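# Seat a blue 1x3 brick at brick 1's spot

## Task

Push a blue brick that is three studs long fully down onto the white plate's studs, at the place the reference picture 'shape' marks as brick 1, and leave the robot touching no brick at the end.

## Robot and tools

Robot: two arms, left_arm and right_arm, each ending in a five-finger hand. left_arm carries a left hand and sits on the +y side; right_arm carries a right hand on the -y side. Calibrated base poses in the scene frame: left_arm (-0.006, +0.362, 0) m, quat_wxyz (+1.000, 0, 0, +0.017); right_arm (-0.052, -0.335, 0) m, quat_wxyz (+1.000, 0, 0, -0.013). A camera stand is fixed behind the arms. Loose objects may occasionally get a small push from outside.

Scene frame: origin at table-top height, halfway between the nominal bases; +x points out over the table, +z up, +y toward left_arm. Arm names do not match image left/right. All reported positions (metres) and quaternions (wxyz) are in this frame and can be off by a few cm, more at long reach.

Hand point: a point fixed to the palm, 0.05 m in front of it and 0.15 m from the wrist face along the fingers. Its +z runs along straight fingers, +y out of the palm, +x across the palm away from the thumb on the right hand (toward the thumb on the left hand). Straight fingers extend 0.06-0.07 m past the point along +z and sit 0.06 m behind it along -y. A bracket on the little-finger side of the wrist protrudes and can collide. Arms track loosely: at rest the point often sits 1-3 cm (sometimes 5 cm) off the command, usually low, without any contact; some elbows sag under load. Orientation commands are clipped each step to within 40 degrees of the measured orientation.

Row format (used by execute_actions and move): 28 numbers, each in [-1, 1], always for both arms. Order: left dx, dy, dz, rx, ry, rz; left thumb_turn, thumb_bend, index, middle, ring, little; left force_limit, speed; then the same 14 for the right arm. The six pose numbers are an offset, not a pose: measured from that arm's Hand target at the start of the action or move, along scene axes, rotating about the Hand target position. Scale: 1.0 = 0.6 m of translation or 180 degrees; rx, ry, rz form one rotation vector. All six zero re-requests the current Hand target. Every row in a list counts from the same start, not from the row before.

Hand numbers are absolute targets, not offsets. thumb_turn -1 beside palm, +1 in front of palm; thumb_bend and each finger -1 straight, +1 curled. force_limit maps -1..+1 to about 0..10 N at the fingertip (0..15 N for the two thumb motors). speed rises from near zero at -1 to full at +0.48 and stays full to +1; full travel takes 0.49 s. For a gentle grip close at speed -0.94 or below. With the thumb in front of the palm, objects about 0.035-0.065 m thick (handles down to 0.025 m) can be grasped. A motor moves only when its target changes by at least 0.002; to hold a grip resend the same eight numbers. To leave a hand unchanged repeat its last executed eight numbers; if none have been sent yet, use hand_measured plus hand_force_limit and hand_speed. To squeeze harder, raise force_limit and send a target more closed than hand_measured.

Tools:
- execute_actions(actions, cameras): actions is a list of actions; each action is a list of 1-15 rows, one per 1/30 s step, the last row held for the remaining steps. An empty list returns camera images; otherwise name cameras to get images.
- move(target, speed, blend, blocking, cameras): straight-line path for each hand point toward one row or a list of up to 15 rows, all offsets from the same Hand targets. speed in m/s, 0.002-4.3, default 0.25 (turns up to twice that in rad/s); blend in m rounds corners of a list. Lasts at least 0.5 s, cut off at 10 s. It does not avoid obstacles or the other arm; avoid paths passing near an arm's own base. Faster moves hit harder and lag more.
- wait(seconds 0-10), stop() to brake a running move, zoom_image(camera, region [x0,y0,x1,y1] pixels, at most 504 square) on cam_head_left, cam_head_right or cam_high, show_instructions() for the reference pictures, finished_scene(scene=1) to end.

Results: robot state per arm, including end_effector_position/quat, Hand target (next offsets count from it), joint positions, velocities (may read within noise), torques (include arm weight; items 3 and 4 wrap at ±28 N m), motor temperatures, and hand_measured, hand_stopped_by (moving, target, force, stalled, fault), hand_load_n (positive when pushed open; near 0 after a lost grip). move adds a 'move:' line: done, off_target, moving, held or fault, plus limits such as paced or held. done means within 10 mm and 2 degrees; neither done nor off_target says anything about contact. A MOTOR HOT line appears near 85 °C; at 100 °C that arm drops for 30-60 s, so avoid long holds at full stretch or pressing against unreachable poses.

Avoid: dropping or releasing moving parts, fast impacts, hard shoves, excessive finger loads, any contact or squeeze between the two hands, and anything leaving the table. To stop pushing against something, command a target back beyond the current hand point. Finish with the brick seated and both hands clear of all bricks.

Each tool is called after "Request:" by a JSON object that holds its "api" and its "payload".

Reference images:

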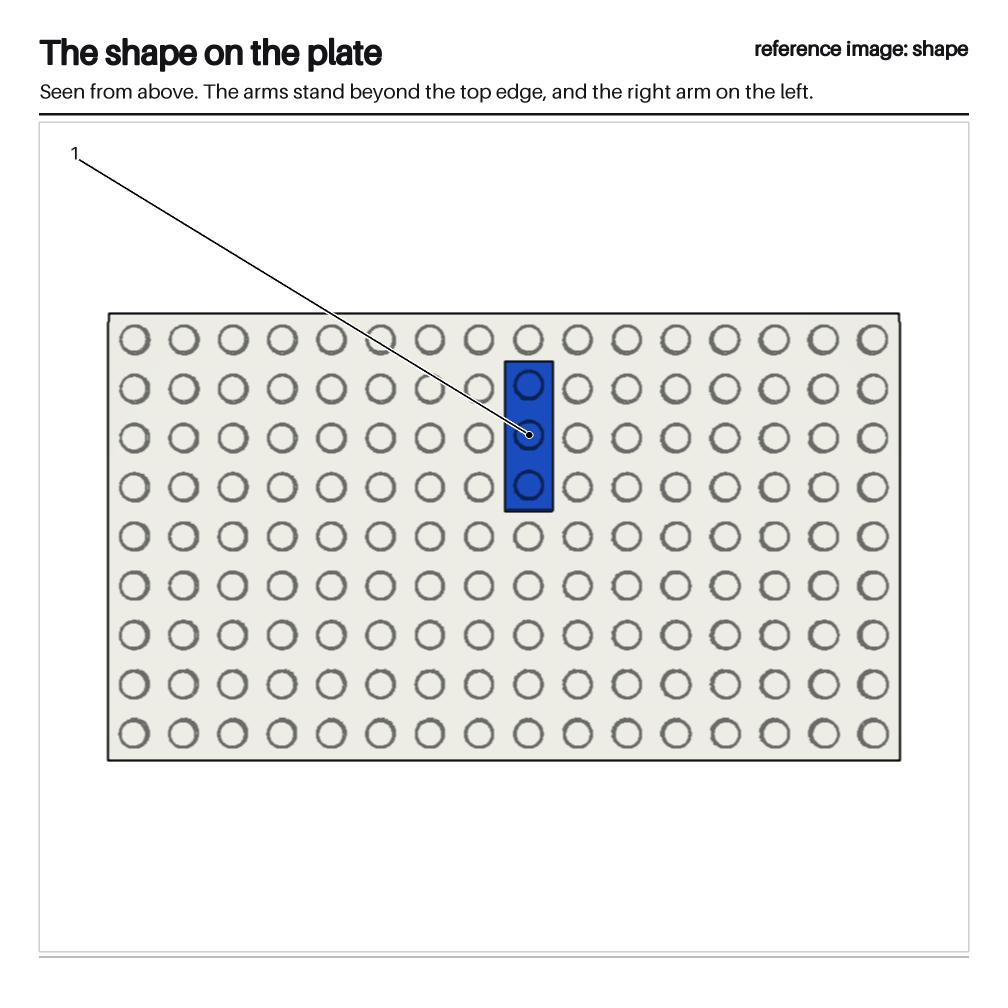

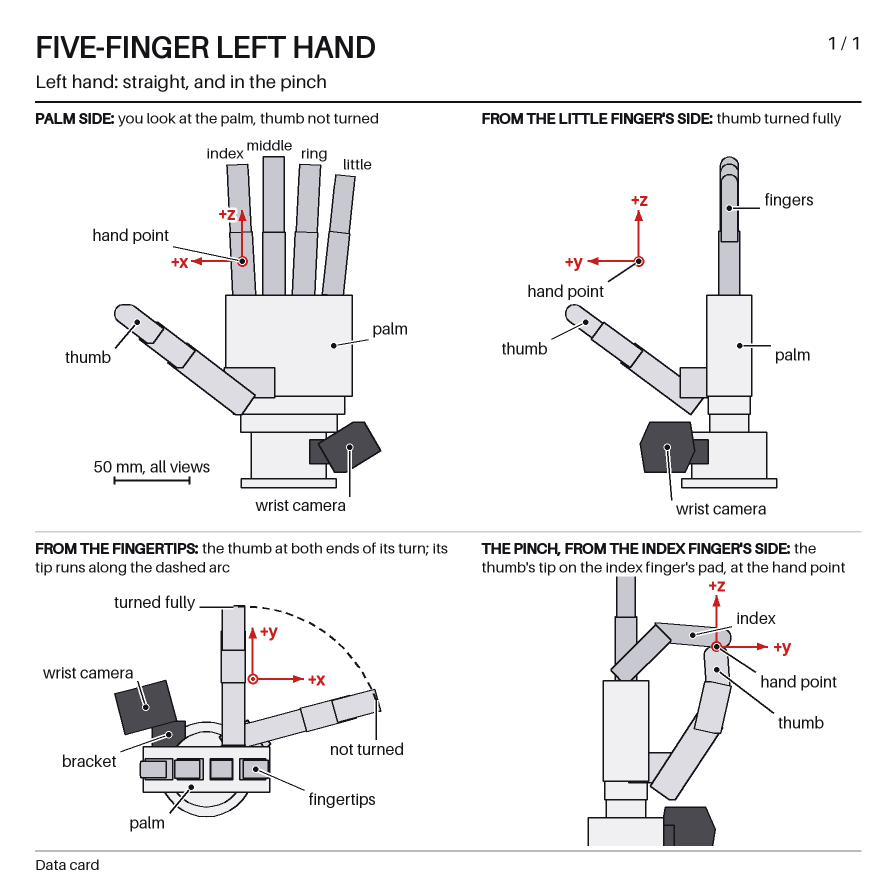

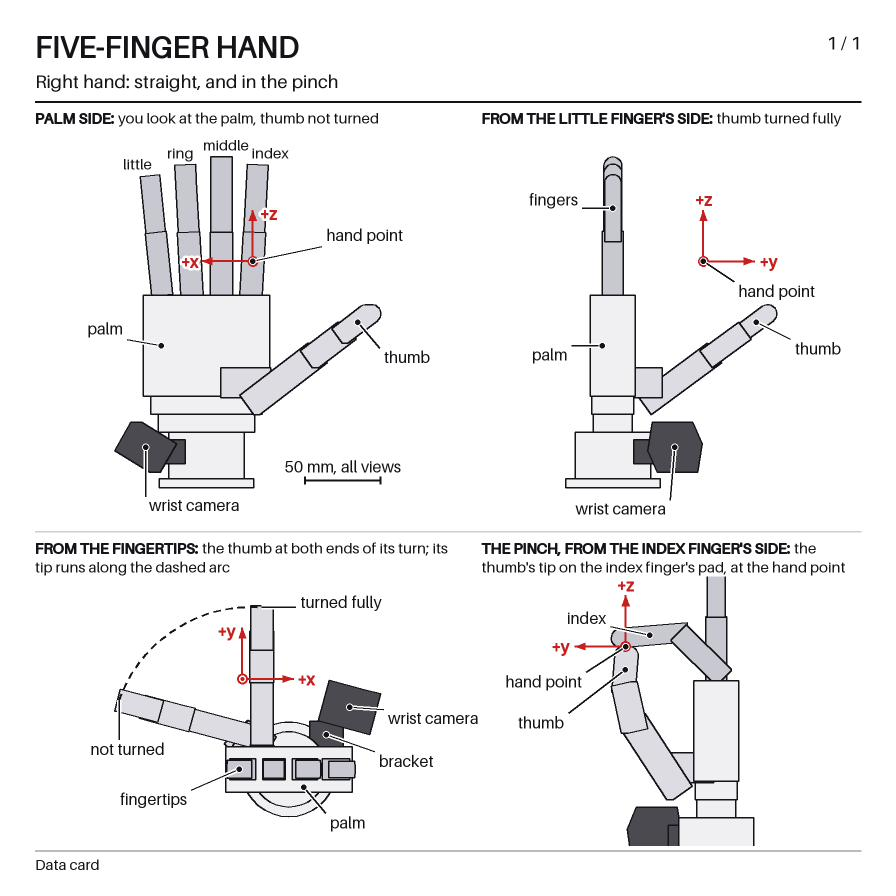

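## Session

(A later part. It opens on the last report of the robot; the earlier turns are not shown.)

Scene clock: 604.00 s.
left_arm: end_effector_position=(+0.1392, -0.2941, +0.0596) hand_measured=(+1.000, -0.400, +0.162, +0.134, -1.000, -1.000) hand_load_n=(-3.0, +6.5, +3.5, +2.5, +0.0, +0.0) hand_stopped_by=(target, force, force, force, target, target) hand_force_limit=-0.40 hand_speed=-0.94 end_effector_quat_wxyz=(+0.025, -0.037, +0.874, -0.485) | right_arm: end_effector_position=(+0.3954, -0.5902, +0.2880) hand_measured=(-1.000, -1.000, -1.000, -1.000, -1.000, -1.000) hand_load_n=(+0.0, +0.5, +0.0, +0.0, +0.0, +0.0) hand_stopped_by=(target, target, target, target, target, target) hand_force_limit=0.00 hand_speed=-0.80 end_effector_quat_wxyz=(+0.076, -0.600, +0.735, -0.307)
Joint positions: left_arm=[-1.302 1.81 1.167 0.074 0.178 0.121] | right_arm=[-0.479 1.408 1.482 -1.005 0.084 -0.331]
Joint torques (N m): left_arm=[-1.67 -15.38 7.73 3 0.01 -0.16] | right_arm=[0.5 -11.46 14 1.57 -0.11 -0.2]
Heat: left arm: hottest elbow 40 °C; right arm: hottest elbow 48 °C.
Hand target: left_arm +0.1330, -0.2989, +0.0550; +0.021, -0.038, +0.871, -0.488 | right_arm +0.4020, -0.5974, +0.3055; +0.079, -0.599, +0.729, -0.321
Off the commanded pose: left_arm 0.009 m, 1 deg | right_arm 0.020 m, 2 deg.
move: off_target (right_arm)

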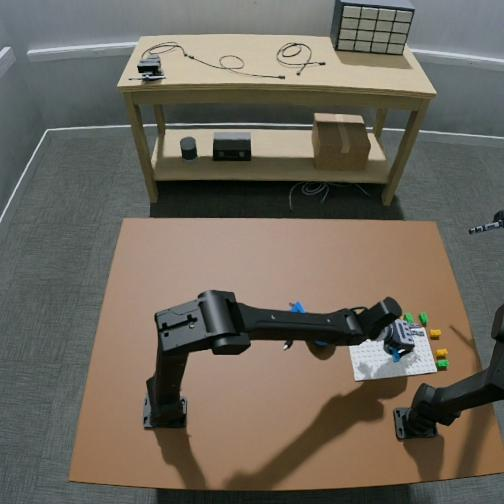

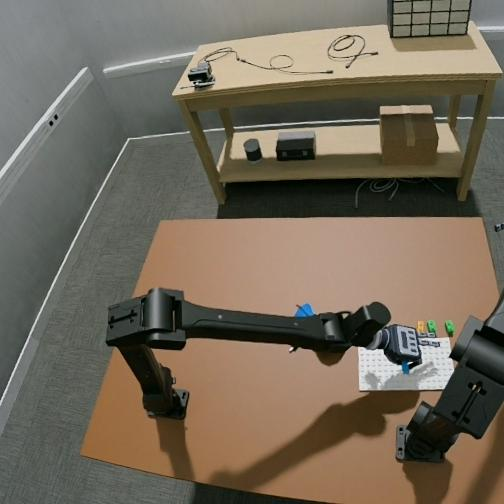

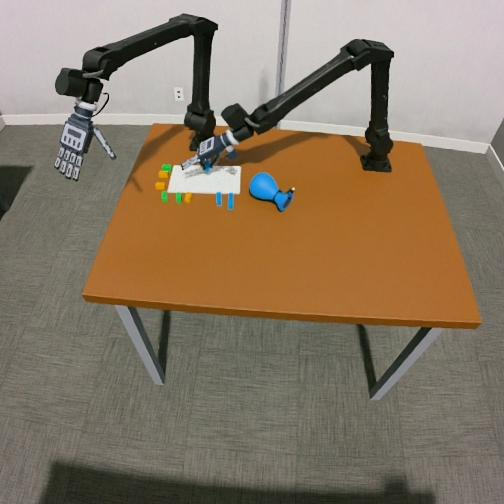

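Request:
{"api": "move", "payload": {"target": [-0.035,0.005,-0.02,0,0,-0.036,1,-0.15,0.4,0.4,-1,-1,-0.4,-0.94, 0,0,0,0,0,0,-1,-1,-1,-1,-1,-1,0,-0.8], "speed": 0.1, "cameras": ["cam_head_left","cam_head_right","cam_high"]}}

Request:
{"api": "zoom_image", "payload": {"camera": "cam_head_left", "region": [345, 325, 435, 395]}}

Request:
{"api": "zoom_image", "payload": {"camera": "cam_head_right", "region": [355, 330, 445, 400]}}

Request:
{"api": "zoom_image", "payload": {"camera": "cam_high", "region": [165, 140, 245, 200]}}

Scene clock: 627.30 s.
left_arm: end_effector_position=(+0.1182, -0.2920, +0.0487) hand_measured=(+1.000, -0.400, +0.162, +0.134, -1.000, -1.000) hand_load_n=(-3.0, +6.5, +3.0, +2.5, +0.0, +0.0) hand_stopped_by=(target, force, force, force, target, target) hand_force_limit=-0.40 hand_speed=-0.94 end_effector_quat_wxyz=(-0.007, +0.000, +0.874, -0.485) | right_arm: end_effector_position=(+0.3954, -0.5902, +0.2880) hand_measured=(-1.000, -1.000, -1.000, -1.000, -1.000, -1.000) hand_load_n=(+0.0, +0.0, +0.0, +0.0, +0.0, +0.0) hand_stopped_by=(target, target, target, target, target, target) hand_force_limit=0.00 hand_speed=-0.80 end_effector_quat_wxyz=(+0.076, -0.600, +0.735, -0.307)
Joint positions: left_arm=[-1.311 1.825 1.155 0.091 0.26 0.153] | right_arm=[-0.479 1.408 1.482 -1.005 0.084 -0.331]
Joint torques (N m): left_arm=[-1.73 -15.38 7.58 2.92 0.23 0.08] | right_arm=[0.15 -10.87 14.08 1.59 -0.09 -0.25]
Heat: left arm: hottest elbow 39 °C; right arm: hottest elbow 48 °C.
Hand target: left_arm +0.1121, -0.2960, +0.0432; -0.006, +0.011, +0.872, -0.489 | right_arm +0.4020, -0.5974, +0.3055; +0.079, -0.599, +0.729, -0.321
Off the commanded pose: left_arm 0.009 m, 1 deg | right_arm 0.020 m, 2 deg.
move: off_target (right_arm)

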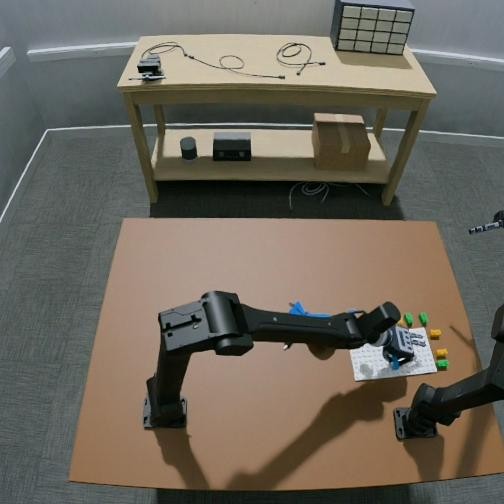

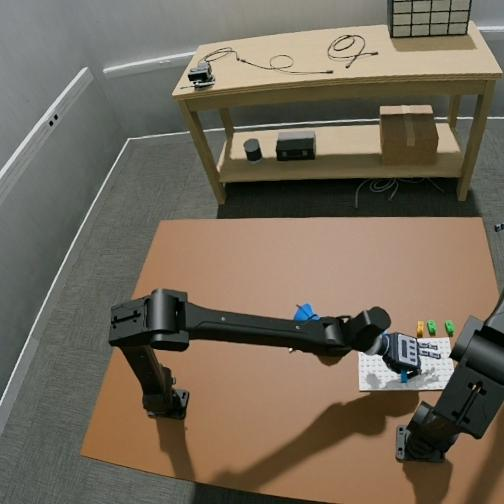

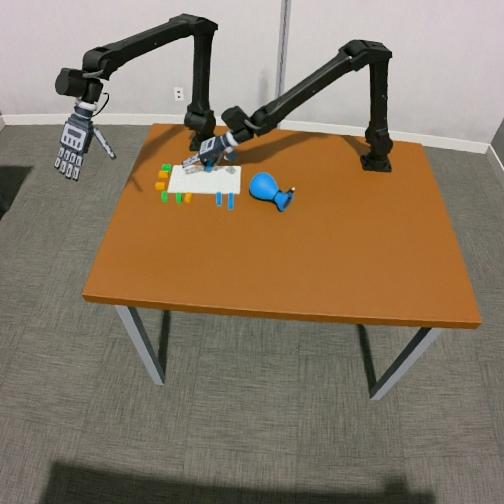

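Scaled by 5.600.

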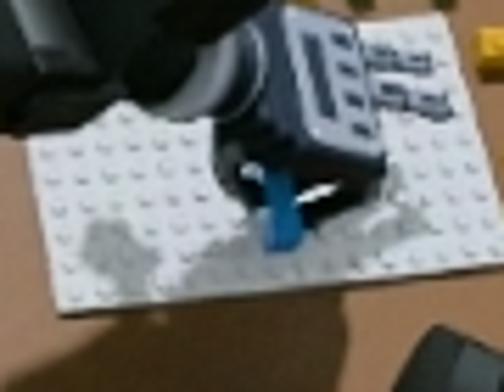

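Scaled by 5.600.

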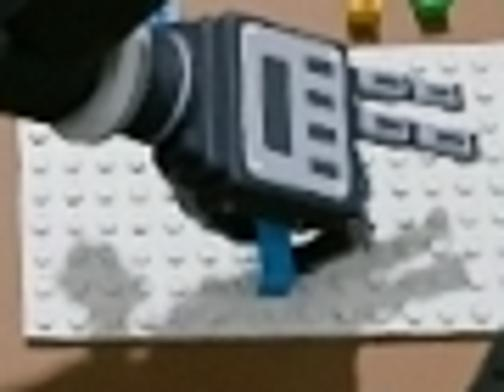

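Scaled by 6.300.

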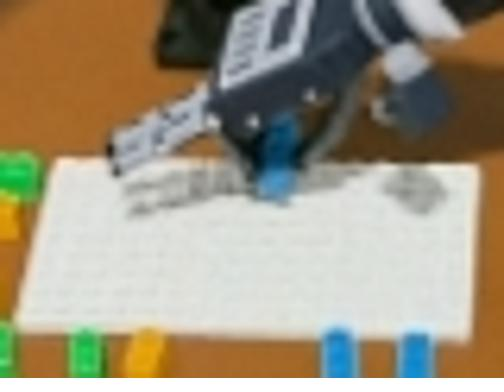

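Request:
{"api": "zoom_image", "payload": {"camera": "cam_head_left", "region": [350, 350, 440, 390]}}

Request:
{"api": "zoom_image", "payload": {"camera": "cam_head_right", "region": [355, 360, 445, 400]}}

Scaled by 5.600.

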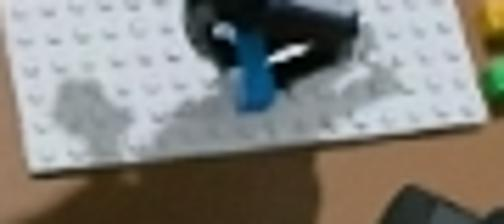

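Scaled by 5.600.

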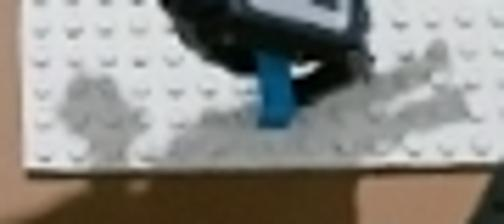

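Request:
{"api": "move", "payload": {"target": [0,0,-0.025,0,0,0,1,-0.15,0.4,0.4,-1,-1,-0.4,-0.94, 0,0,0,0,0,0,-1,-1,-1,-1,-1,-1,0,-0.8], "speed": 0.06, "cameras": ["cam_head_left","cam_head_right","cam_high"]}}

Request:
{"api": "zoom_image", "payload": {"camera": "cam_head_left", "region": [345, 335, 445, 395]}}

Request:
{"api": "zoom_image", "payload": {"camera": "cam_head_right", "region": [355, 340, 455, 400]}}

Request:
{"api": "zoom_image", "payload": {"camera": "cam_high", "region": [165, 150, 245, 200]}}

Scene clock: 669.43 s.
left_arm: end_effector_position=(+0.1182, -0.2918, +0.0324) hand_measured=(+1.000, -0.400, +0.162, +0.134, -1.000, -1.000) hand_load_n=(-2.5, +6.0, +3.0, +3.0, +0.0, +0.0) hand_stopped_by=(target, force, force, force, target, target) hand_force_limit=-0.40 hand_speed=-0.94 end_effector_quat_wxyz=(-0.007, +0.000, +0.875, -0.484) | right_arm: end_effector_position=(+0.3954, -0.5902, +0.2880) hand_measured=(-1.000, -1.000, -1.000, -1.000, -1.000, -1.000) hand_load_n=(+0.0, +0.0, +0.0, +0.0, +0.0, +0.0) hand_stopped_by=(target, target, target, target, target, target) hand_force_limit=0.00 hand_speed=-0.80 end_effector_quat_wxyz=(+0.076, -0.600, +0.735, -0.307)
Joint positions: left_arm=[-1.311 1.853 1.144 0.127 0.26 0.154] | right_arm=[-0.479 1.408 1.482 -1.005 0.084 -0.331]
Joint torques (N m): left_arm=[-1.73 -15.68 7.43 2.95 0.22 0.05] | right_arm=[0.26 -11.16 14.02 1.5 -0.11 -0.26]
Heat: left arm: hottest elbow 39 °C; right arm: hottest elbow 48 °C.
Hand target: left_arm +0.1121, -0.2959, +0.0281; -0.006, +0.011, +0.872, -0.489 | right_arm +0.4020, -0.5974, +0.3055; +0.079, -0.599, +0.729, -0.321
Off the commanded pose: left_arm 0.008 m, 1 deg | right_arm 0.020 m, 2 deg.
move: off_target (right_arm)

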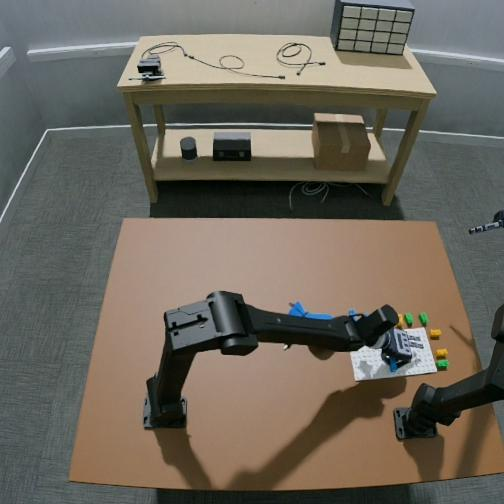

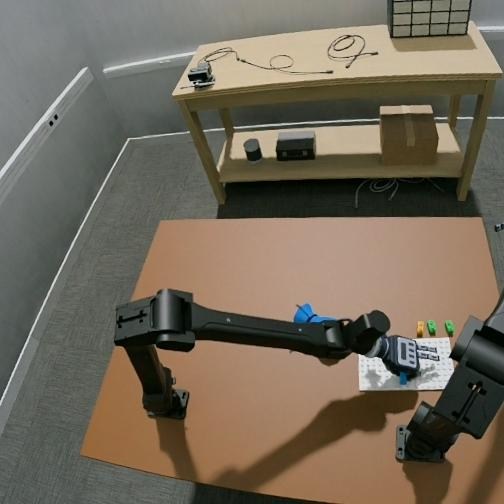

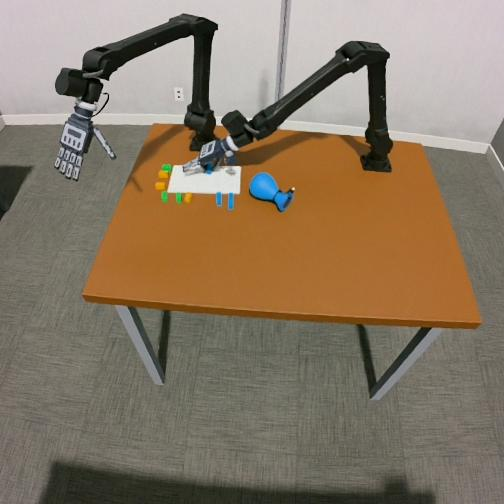

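Scaled by 5.040.

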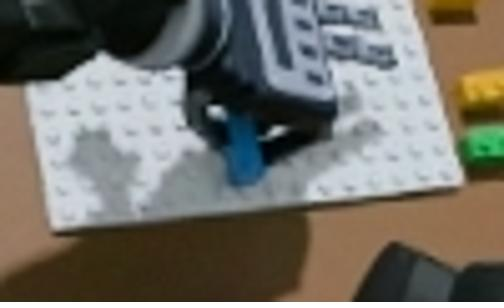

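Scaled by 5.040.

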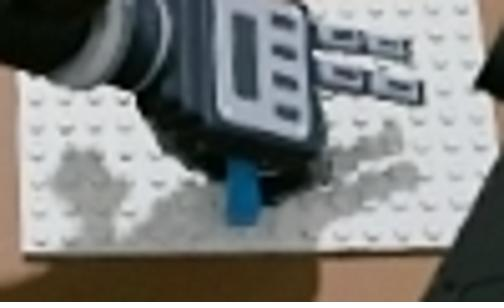

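Scaled by 6.300.

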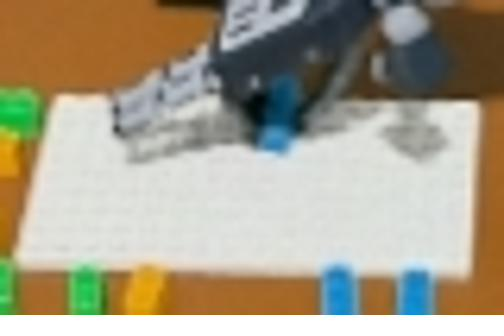

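Request:
{"api": "zoom_image", "payload": {"camera": "cam_head_left", "region": [350, 356, 400, 386]}}

Request:
{"api": "zoom_image", "payload": {"camera": "cam_head_left", "region": [385, 350, 440, 384]}}

Request:
{"api": "zoom_image", "payload": {"camera": "cam_head_right", "region": [355, 366, 405, 396]}}

Request:
{"api": "zoom_image", "payload": {"camera": "cam_head_right", "region": [395, 366, 445, 396]}}

Scaled by 10.080.

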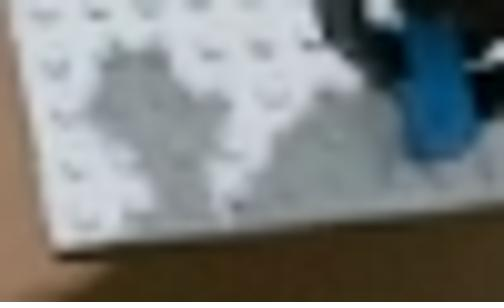

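Scaled by 9.164.

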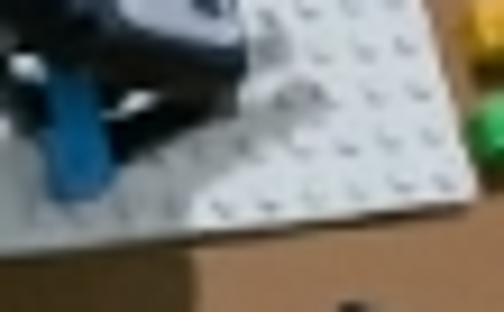

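Scaled by 10.080.

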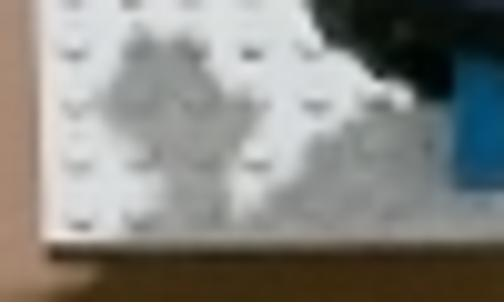

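Scaled by 10.080.

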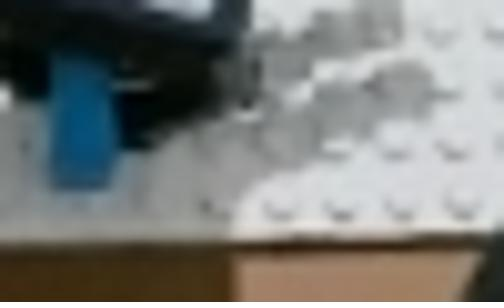

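Request:
{"api": "zoom_image", "payload": {"camera": "cam_head_left", "region": [380, 350, 410, 380]}}

Request:
{"api": "zoom_image", "payload": {"camera": "cam_head_right", "region": [388, 362, 418, 392]}}

Request:
{"api": "zoom_image", "payload": {"camera": "cam_high", "region": [190, 150, 230, 190]}}

Scaled by 16.800.

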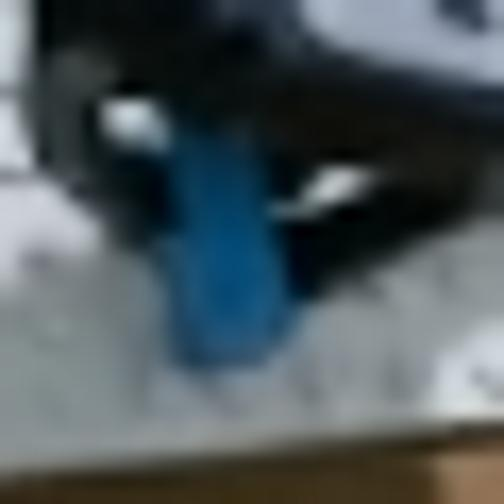

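Scaled by 16.800.

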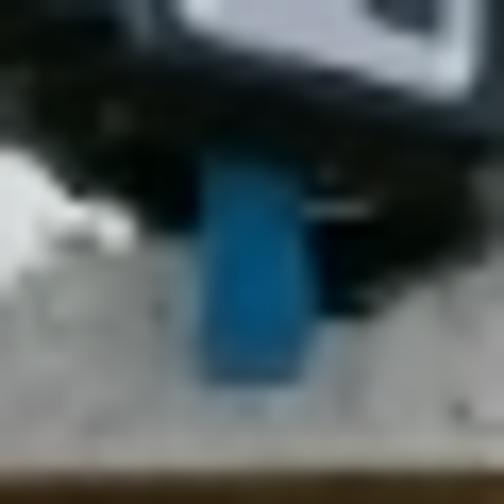

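Scaled by 12.600.

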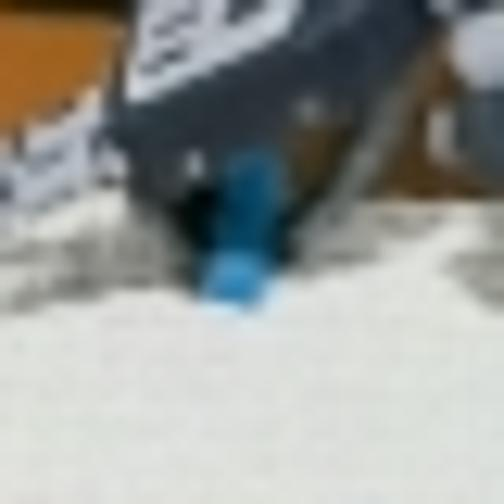

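Request:
{"api": "move", "payload": {"target": [0.0085,-0.005,-0.006,0,0,0,1,-0.15,0.4,0.4,-1,-1,-0.4,-0.94, 0,0,0,0,0,0,-1,-1,-1,-1,-1,-1,0,-0.8], "speed": 0.05, "cameras": ["cam_head_left","cam_head_right","cam_high"]}}

Request:
{"api": "zoom_image", "payload": {"camera": "cam_head_left", "region": [370, 345, 420, 385]}}

Request:
{"api": "zoom_image", "payload": {"camera": "cam_head_right", "region": [380, 355, 430, 395]}}

Request:
{"api": "zoom_image", "payload": {"camera": "cam_high", "region": [165, 155, 245, 200]}}

Scene clock: 732.03 s.
left_arm: end_effector_position=(+0.1172, -0.2921, +0.0300) hand_measured=(+1.000, -0.400, +0.162, +0.134, -1.000, -1.000) hand_load_n=(-1.5, +6.0, +2.5, +3.0, +0.0, +0.0) hand_stopped_by=(target, force, force, force, target, target) hand_force_limit=-0.40 hand_speed=-0.94 end_effector_quat_wxyz=(-0.009, +0.003, +0.875, -0.485) | right_arm: end_effector_position=(+0.3954, -0.5902, +0.2880) hand_measured=(-1.000, -1.000, -1.000, -1.000, -1.000, -1.000) hand_load_n=(+0.0, +0.0, +0.0, +0.0, +0.0, +0.0) hand_stopped_by=(target, target, target, target, target, target) hand_force_limit=0.00 hand_speed=-0.80 end_effector_quat_wxyz=(+0.076, -0.600, +0.735, -0.307)
Joint positions: left_arm=[-1.311 1.858 1.144 0.132 0.267 0.157] | right_arm=[-0.479 1.408 1.482 -1.005 0.084 -0.331]
Joint torques (N m): left_arm=[-1.08 -14.74 8.24 2.78 0.23 0.07] | right_arm=[0.03 -10.7 14.17 1.57 -0.1 -0.24]
Heat: left arm: hottest elbow 38 °C; right arm: hottest elbow 49 °C.
Hand target: left_arm +0.1171, -0.2989, +0.0245; -0.006, +0.011, +0.872, -0.489 | right_arm +0.4020, -0.5974, +0.3055; +0.079, -0.599, +0.729, -0.321
Off the commanded pose: left_arm 0.009 m, 1 deg | right_arm 0.020 m, 2 deg.
move: off_target (right_arm)

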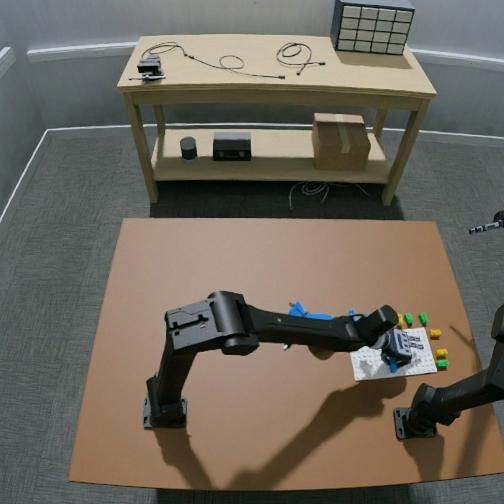

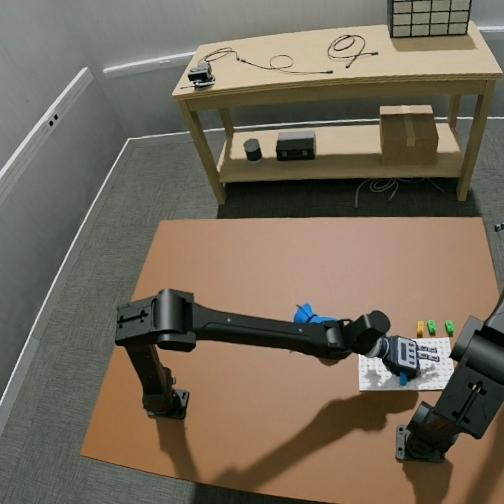

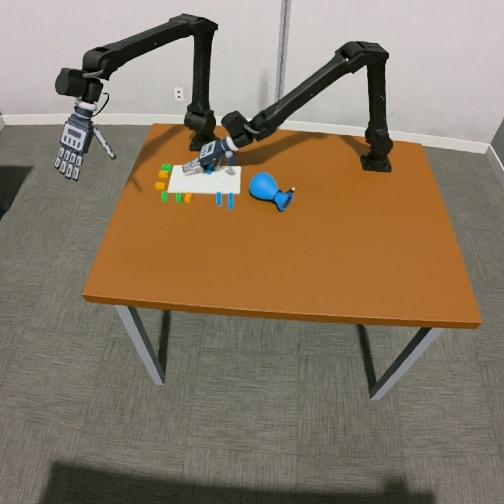

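Scaled by 10.080.

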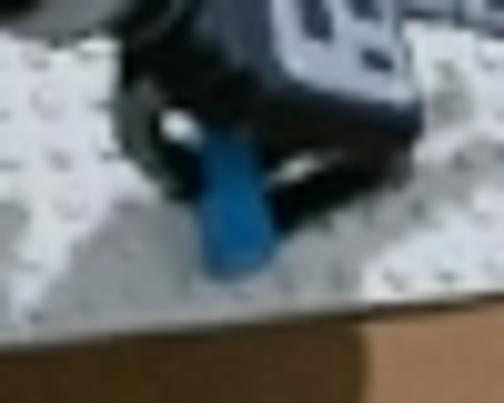

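Scaled by 10.080.

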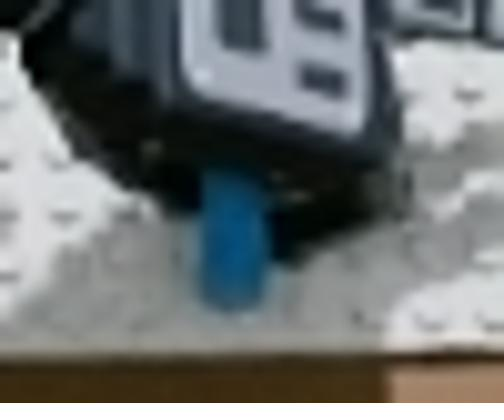

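Scaled by 6.300.

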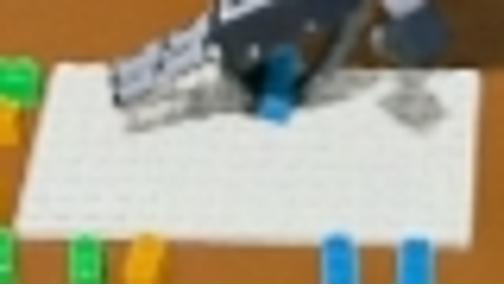

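Request:
{"api": "move", "payload": {"target": [0.018,-0.005,0.016,0,0,0,1,-0.15,0.4,0.4,-1,-1,-0.4,-0.94, 0,0,0,0,0,0,-1,-1,-1,-1,-1,-1,0,-0.8], "speed": 0.05}}

Scene clock: 738.27 s.
left_arm: end_effector_position=(+0.1159, -0.2918, +0.0303) hand_measured=(+1.000, -0.400, +0.162, +0.134, -1.000, -1.000) hand_load_n=(-2.0, +6.0, +2.5, +3.0, +0.0, +0.0) hand_stopped_by=(target, force, force, force, target, target) hand_force_limit=-0.40 hand_speed=-0.94 end_effector_quat_wxyz=(-0.012, +0.010, +0.874, -0.486) | right_arm: end_effector_position=(+0.3954, -0.5902, +0.2880) hand_measured=(-1.000, -1.000, -1.000, -1.000, -1.000, -1.000) hand_load_n=(+0.0, +0.0, +0.0, +0.0, +0.0, +0.0) hand_stopped_by=(target, target, target, target, target, target) hand_force_limit=0.00 hand_speed=-0.80 end_effector_quat_wxyz=(+0.076, -0.600, +0.735, -0.307)
Joint positions: left_arm=[-1.31 1.858 1.144 0.132 0.28 0.167] | right_arm=[-0.479 1.408 1.482 -1.005 0.084 -0.331]
Joint torques (N m): left_arm=[0.38 -15.33 10.03 1.4 0.25 0.05] | right_arm=[-0.09 -10.93 14.04 1.63 -0.09 -0.24]
Heat: left arm: hottest elbow 39 °C; right arm: hottest elbow 49 °C.
Hand target: left_arm +0.1278, -0.3019, +0.0341; -0.006, +0.012, +0.872, -0.489 | right_arm +0.4020, -0.5974, +0.3055; +0.079, -0.599, +0.729, -0.321
Off the commanded pose: left_arm 0.016 m, 1 deg | right_arm 0.020 m, 2 deg.
move: off_target (left_arm, right_arm)

Request:
{"api": "move", "payload": {"target": [0.012,-0.006,0.02,0,0,0,1,-0.15,0.4,0.4,-1,-1,-0.4,-0.94, 0,0,0,0,0,0,-1,-1,-1,-1,-1,-1,0,-0.8], "speed": 0.08}}

Scene clock: 746.50 s.
left_arm: end_effector_position=(+0.1191, -0.2896, +0.0304) hand_measured=(+1.000, -0.400, +0.162, +0.134, -1.000, -1.000) hand_load_n=(-2.0, +6.0, +2.5, +3.5, +0.0, +0.0) hand_stopped_by=(target, force, force, force, target, target) hand_force_limit=-0.40 hand_speed=-0.94 end_effector_quat_wxyz=(-0.016, +0.009, +0.878, -0.478) | right_arm: end_effector_position=(+0.3954, -0.5902, +0.2880) hand_measured=(-1.000, -1.000, -1.000, -1.000, -1.000, -1.000) hand_load_n=(+0.0, +0.0, +0.0, +0.0, +0.0, +0.0) hand_stopped_by=(target, target, target, target, target, target) hand_force_limit=0.00 hand_speed=-0.80 end_effector_quat_wxyz=(+0.076, -0.600, +0.735, -0.307)
Joint positions: left_arm=[-1.302 1.858 1.156 0.099 0.291 0.171] | right_arm=[-0.479 1.408 1.482 -1.005 0.084 -0.331]
Joint torques (N m): left_arm=[0.62 -16.32 11.03 1.21 0.18 0.09] | right_arm=[-0.38 -11.05 14.06 1.58 -0.11 -0.25]
Heat: left arm: hottest elbow 40 °C; right arm: hottest elbow 49 °C.
Hand target: left_arm +0.1350, -0.3056, +0.0461; -0.006, +0.012, +0.872, -0.489 | right_arm +0.4020, -0.5974, +0.3055; +0.079, -0.599, +0.729, -0.321
Off the commanded pose: left_arm 0.027 m, 2 deg | right_arm 0.020 m, 2 deg.
move: off_target (left_arm, right_arm)

Request:
{"api": "move", "payload": {"target": [[0.0333,0.0177,0.0733,0,0,0,1,-0.15,0.4,0.4,-1,-1,-0.4,-0.94, 0,0,0,0,0,0,-1,-1,-1,-1,-1,-1,0,-0.8],[-0.0308,0.011,0,0,0,0,1,-0.15,0.4,0.4,-1,-1,-0.4,-0.94, 0,0,0,0,0,0,-1,-1,-1,-1,-1,-1,0,-0.8]], "speed": 0.1, "cameras": ["cam_head_left","cam_head_right","cam_high"]}}

Request:
{"api": "zoom_image", "payload": {"camera": "cam_head_left", "region": [345, 335, 445, 395]}}

Request:
{"api": "zoom_image", "payload": {"camera": "cam_head_right", "region": [355, 340, 455, 400]}}

Request:
{"api": "zoom_image", "payload": {"camera": "cam_high", "region": [165, 150, 245, 200]}}

Scene clock: 762.53 s.
left_arm: end_effector_position=(+0.1193, -0.2944, +0.0485) hand_measured=(+1.000, -0.400, +0.162, +0.134, -1.000, -1.000) hand_load_n=(-2.0, +6.0, +2.5, +3.0, +0.0, +0.0) hand_stopped_by=(target, force, force, force, target, target) hand_force_limit=-0.40 hand_speed=-0.94 end_effector_quat_wxyz=(-0.005, +0.014, +0.875, -0.484) | right_arm: end_effector_position=(+0.3954, -0.5902, +0.2880) hand_measured=(-1.000, -1.000, -1.000, -1.000, -1.000, -1.000) hand_load_n=(+0.0, +0.0, +0.0, +0.0, +0.0, +0.0) hand_stopped_by=(target, target, target, target, target, target) hand_force_limit=0.00 hand_speed=-0.80 end_effector_quat_wxyz=(+0.076, -0.600, +0.735, -0.307)
Joint positions: left_arm=[-1.31 1.832 1.17 0.078 0.271 0.181] | right_arm=[-0.479 1.408 1.482 -1.005 0.084 -0.331]
Joint torques (N m): left_arm=[-1.26 -15.74 7.75 2.93 0.06 -0.16] | right_arm=[-0.09 -11.28 14.06 1.55 -0.11 -0.26]
Heat: left arm: hottest elbow 40 °C; right arm: hottest elbow 49 °C.
Hand target: left_arm +0.1166, -0.2991, +0.0461; -0.006, +0.012, +0.872, -0.489 | right_arm +0.4020, -0.5974, +0.3055; +0.079, -0.599, +0.729, -0.321
Off the commanded pose: left_arm 0.006 m, 1 deg | right_arm 0.020 m, 2 deg.
move: off_target (right_arm)

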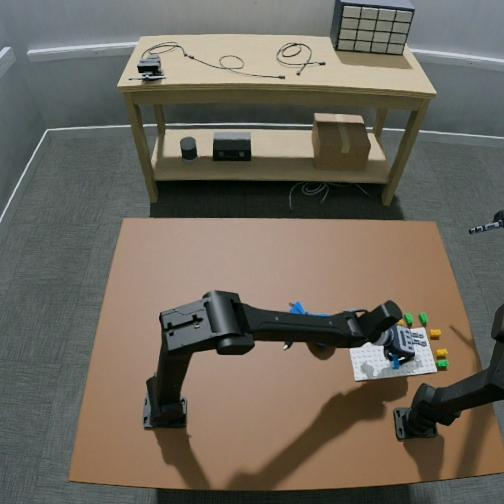

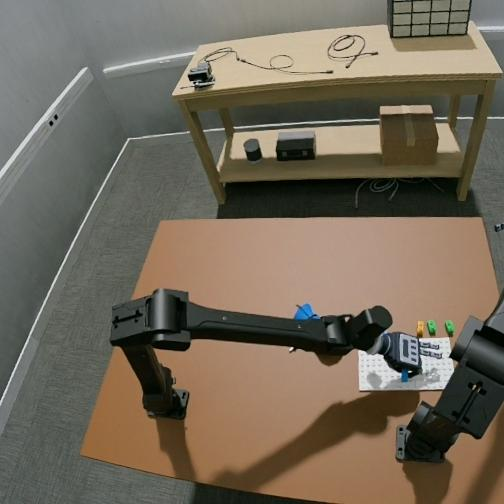

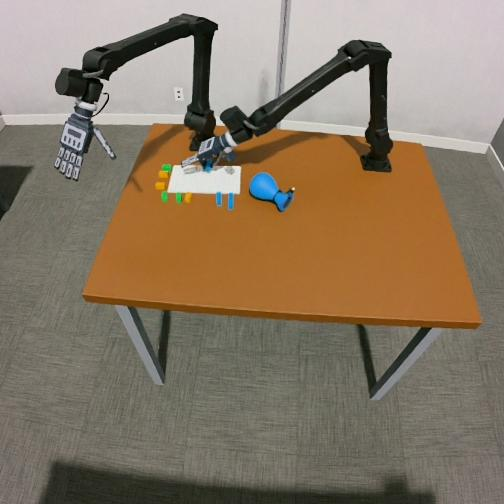

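Scaled by 5.040.

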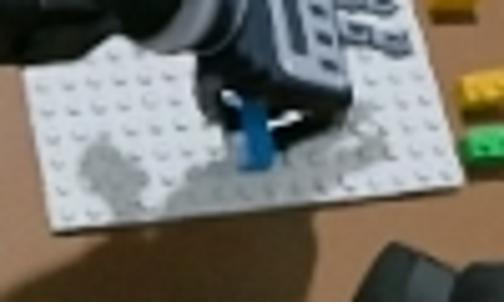

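Scaled by 5.040.

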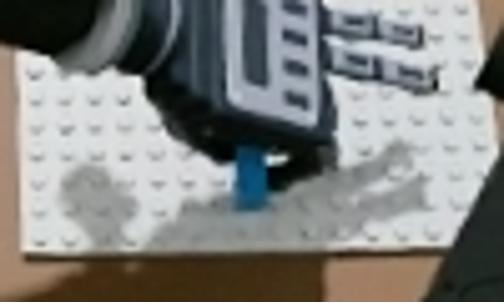

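Scaled by 6.300.

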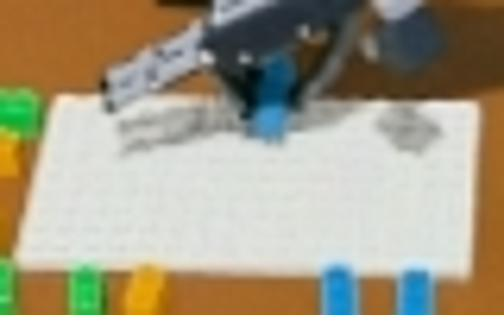

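Request:
{"api": "move", "payload": {"target": [[0.039,0.0033,0.04,0,0,0.004,1,-0.15,0.4,0.4,-1,-1,-0.4,-0.94, 0,0,0,0,0,0,-1,-1,-1,-1,-1,-1,0,-0.8],[0.004,0,-0.0343,0,0,0.004,1,-0.15,0.4,0.4,-1,-1,-0.4,-0.94, 0,0,0,0,0,0,-1,-1,-1,-1,-1,-1,0,-0.8]], "speed": 0.08, "cameras": ["cam_head_left","cam_head_right","cam_high"]}}

Request:
{"api": "zoom_image", "payload": {"camera": "cam_head_left", "region": [345, 335, 445, 395]}}

Request:
{"api": "zoom_image", "payload": {"camera": "cam_head_right", "region": [355, 340, 455, 400]}}

Request:
{"api": "zoom_image", "payload": {"camera": "cam_high", "region": [165, 150, 245, 200]}}

Scene clock: 777.63 s.
left_arm: end_effector_position=(+0.1263, -0.2941, +0.0301) hand_measured=(+1.000, -0.400, +0.162, +0.134, -1.000, -1.000) hand_load_n=(-1.5, +6.0, +2.0, +3.5, +0.0, +0.0) hand_stopped_by=(target, force, force, force, target, target) hand_force_limit=-0.40 hand_speed=-0.94 end_effector_quat_wxyz=(+0.001, +0.006, +0.874, -0.485) | right_arm: end_effector_position=(+0.3954, -0.5902, +0.2880) hand_measured=(-1.000, -1.000, -1.000, -1.000, -1.000, -1.000) hand_load_n=(+0.0, +0.0, +0.0, +0.0, +0.0, +0.0) hand_stopped_by=(target, target, target, target, target, target) hand_force_limit=0.00 hand_speed=-0.80 end_effector_quat_wxyz=(+0.076, -0.600, +0.735, -0.307)
Joint positions: left_arm=[-1.302 1.864 1.155 0.129 0.261 0.175] | right_arm=[-0.479 1.408 1.482 -1.005 0.084 -0.331]
Joint torques (N m): left_arm=[-1.49 -15.62 7.47 2.93 0.08 -0.15] | right_arm=[-0.32 -11.58 14.11 1.62 -0.08 -0.22]
Heat: left arm: hottest elbow 39 °C; right arm: hottest elbow 49 °C.
Hand target: left_arm +0.1191, -0.2991, +0.0257; -0.003, +0.006, +0.872, -0.489 | right_arm +0.4020, -0.5974, +0.3055; +0.079, -0.599, +0.729, -0.321
Off the commanded pose: left_arm 0.010 m, 1 deg | right_arm 0.020 m, 2 deg.
move: off_target (right_arm)

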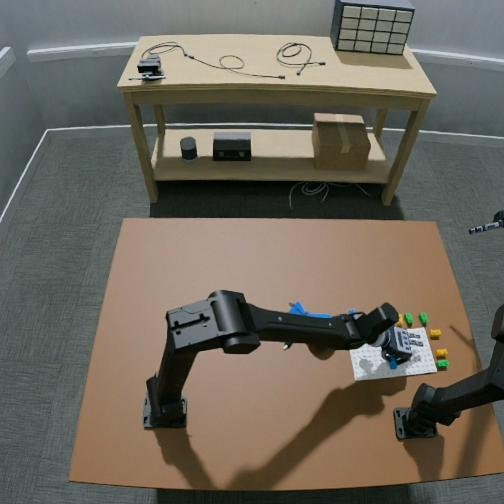

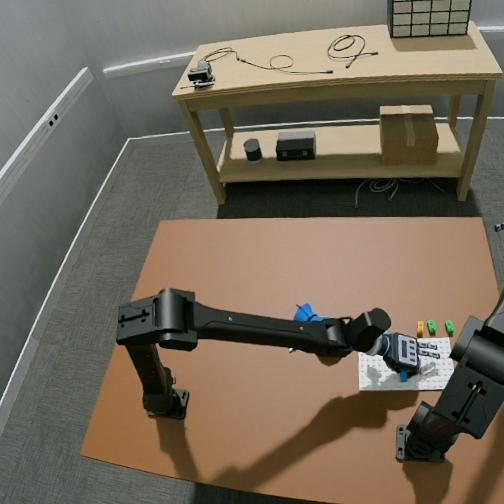

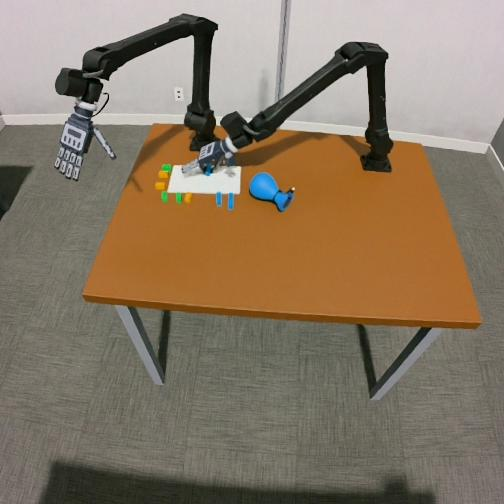

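Scaled by 5.040.

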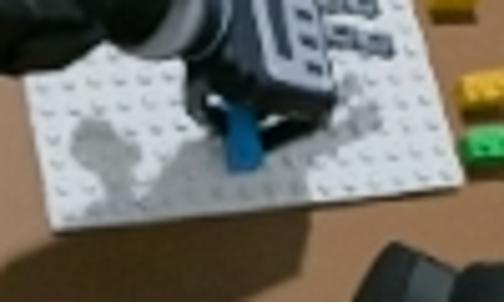

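Scaled by 5.040.

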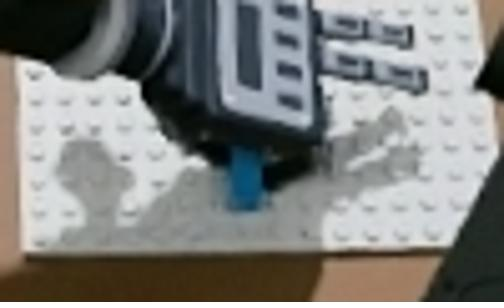

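Scaled by 6.300.

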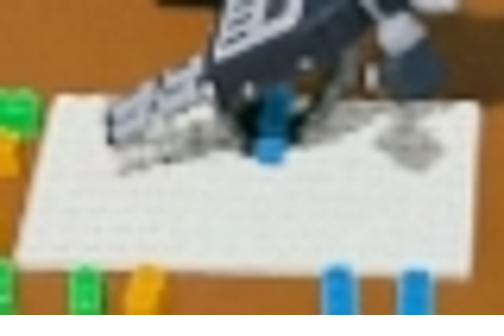

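Request:
{"api": "move", "payload": {"target": [-0.0117,-0.0017,0,0,0,0,1,-0.15,0.4,0.4,-1,-1,-0.4,-0.94, 0,0,0,0,0,0,-1,-1,-1,-1,-1,-1,0,-0.8], "speed": 0.05}}

Scene clock: 786.20 s.
left_arm: end_effector_position=(+0.1189, -0.2967, +0.0305) hand_measured=(+1.000, -0.400, +0.162, +0.134, -1.000, -1.000) hand_load_n=(-1.5, +6.0, +2.0, +3.5, +0.0, +0.0) hand_stopped_by=(target, force, force, force, target, target) hand_force_limit=-0.40 hand_speed=-0.94 end_effector_quat_wxyz=(+0.000, +0.007, +0.874, -0.486) | right_arm: end_effector_position=(+0.3954, -0.5902, +0.2880) hand_measured=(-1.000, -1.000, -1.000, -1.000, -1.000, -1.000) hand_load_n=(+0.0, +0.0, +0.0, +0.0, +0.0, +0.0) hand_stopped_by=(target, target, target, target, target, target) hand_force_limit=0.00 hand_speed=-0.80 end_effector_quat_wxyz=(+0.076, -0.600, +0.735, -0.307)
Joint positions: left_arm=[-1.316 1.864 1.155 0.133 0.251 0.168] | right_arm=[-0.479 1.408 1.482 -1.005 0.084 -0.331]
Joint torques (N m): left_arm=[-1.73 -15.85 7.25 2.92 0.04 -0.17] | right_arm=[0.15 -11.52 14.04 1.51 -0.11 -0.26]
Heat: left arm: hottest elbow 39 °C; right arm: hottest elbow 49 °C.
Hand target: left_arm +0.1121, -0.3001, +0.0256; -0.003, +0.006, +0.872, -0.489 | right_arm +0.4020, -0.5974, +0.3055; +0.079, -0.599, +0.729, -0.321
Off the commanded pose: left_arm 0.009 m, 1 deg | right_arm 0.020 m, 2 deg.
move: off_target (right_arm)

Request:
{"api": "wait", "payload": {"seconds": 0, "cameras": ["cam_head_left","cam_head_right","cam_high"]}}

Request:
{"api": "zoom_image", "payload": {"camera": "cam_head_left", "region": [375, 350, 410, 385]}}

Request:
{"api": "zoom_image", "payload": {"camera": "cam_head_right", "region": [385, 360, 420, 395]}}

Request:
{"api": "zoom_image", "payload": {"camera": "cam_high", "region": [165, 155, 245, 200]}}

Scene clock: 789.60 s.
left_arm: end_effector_position=(+0.1189, -0.2967, +0.0305) hand_measured=(+1.000, -0.400, +0.162, +0.134, -1.000, -1.000) hand_load_n=(-1.5, +6.0, +2.0, +3.5, -0.5, +0.0) hand_stopped_by=(target, force, force, force, target, target) hand_force_limit=-0.40 hand_speed=-0.94 end_effector_quat_wxyz=(+0.000, +0.007, +0.874, -0.486) | right_arm: end_effector_position=(+0.3954, -0.5902, +0.2880) hand_measured=(-1.000, -1.000, -1.000, -1.000, -1.000, -1.000) hand_load_n=(+0.0, +0.0, +0.0, +0.0, +0.0, +0.0) hand_stopped_by=(target, target, target, target, target, target) hand_force_limit=0.00 hand_speed=-0.80 end_effector_quat_wxyz=(+0.076, -0.600, +0.735, -0.307)
Joint positions: left_arm=[-1.316 1.864 1.155 0.133 0.251 0.168] | right_arm=[-0.479 1.408 1.482 -1.005 0.084 -0.331]
Joint torques (N m): left_arm=[-1.73 -15.85 7.25 2.93 0.05 -0.16] | right_arm=[0.44 -10.87 14.08 1.57 -0.11 -0.21]
Heat: left arm: hottest elbow 39 °C; right arm: hottest elbow 49 °C.
Hand target: left_arm +0.1121, -0.3001, +0.0257; -0.003, +0.006, +0.872, -0.489 | right_arm +0.4020, -0.5974, +0.3055; +0.079, -0.599, +0.729, -0.321
Off the commanded pose: left_arm 0.009 m, 1 deg | right_arm 0.020 m, 2 deg.

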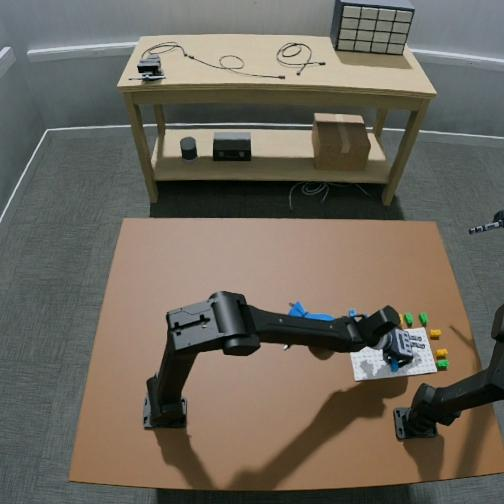

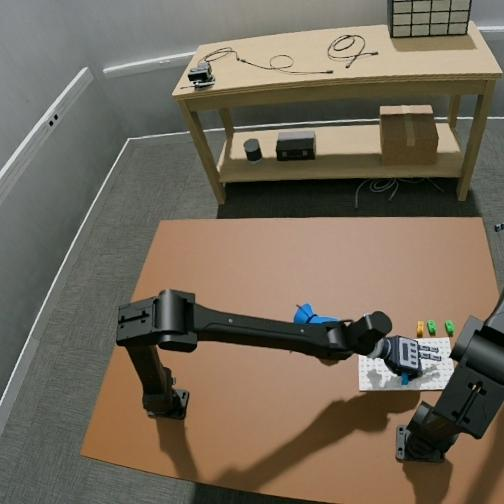

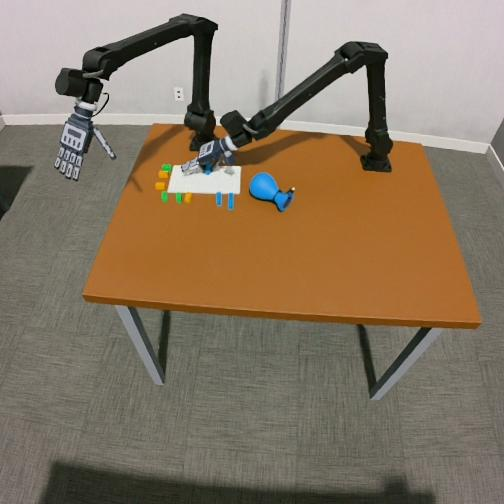

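Scaled by 14.400.

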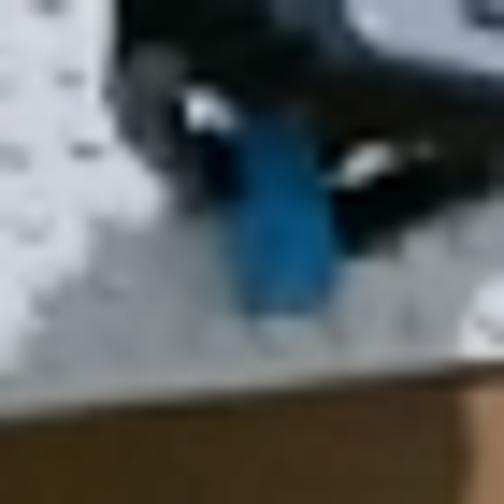

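Scaled by 14.400.

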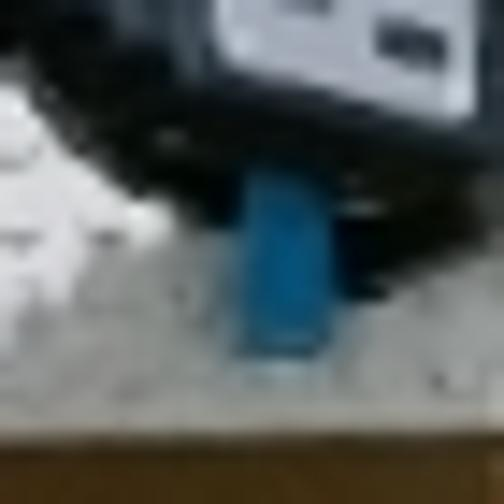

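Scaled by 6.300.

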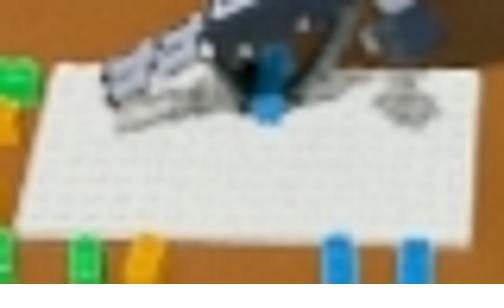

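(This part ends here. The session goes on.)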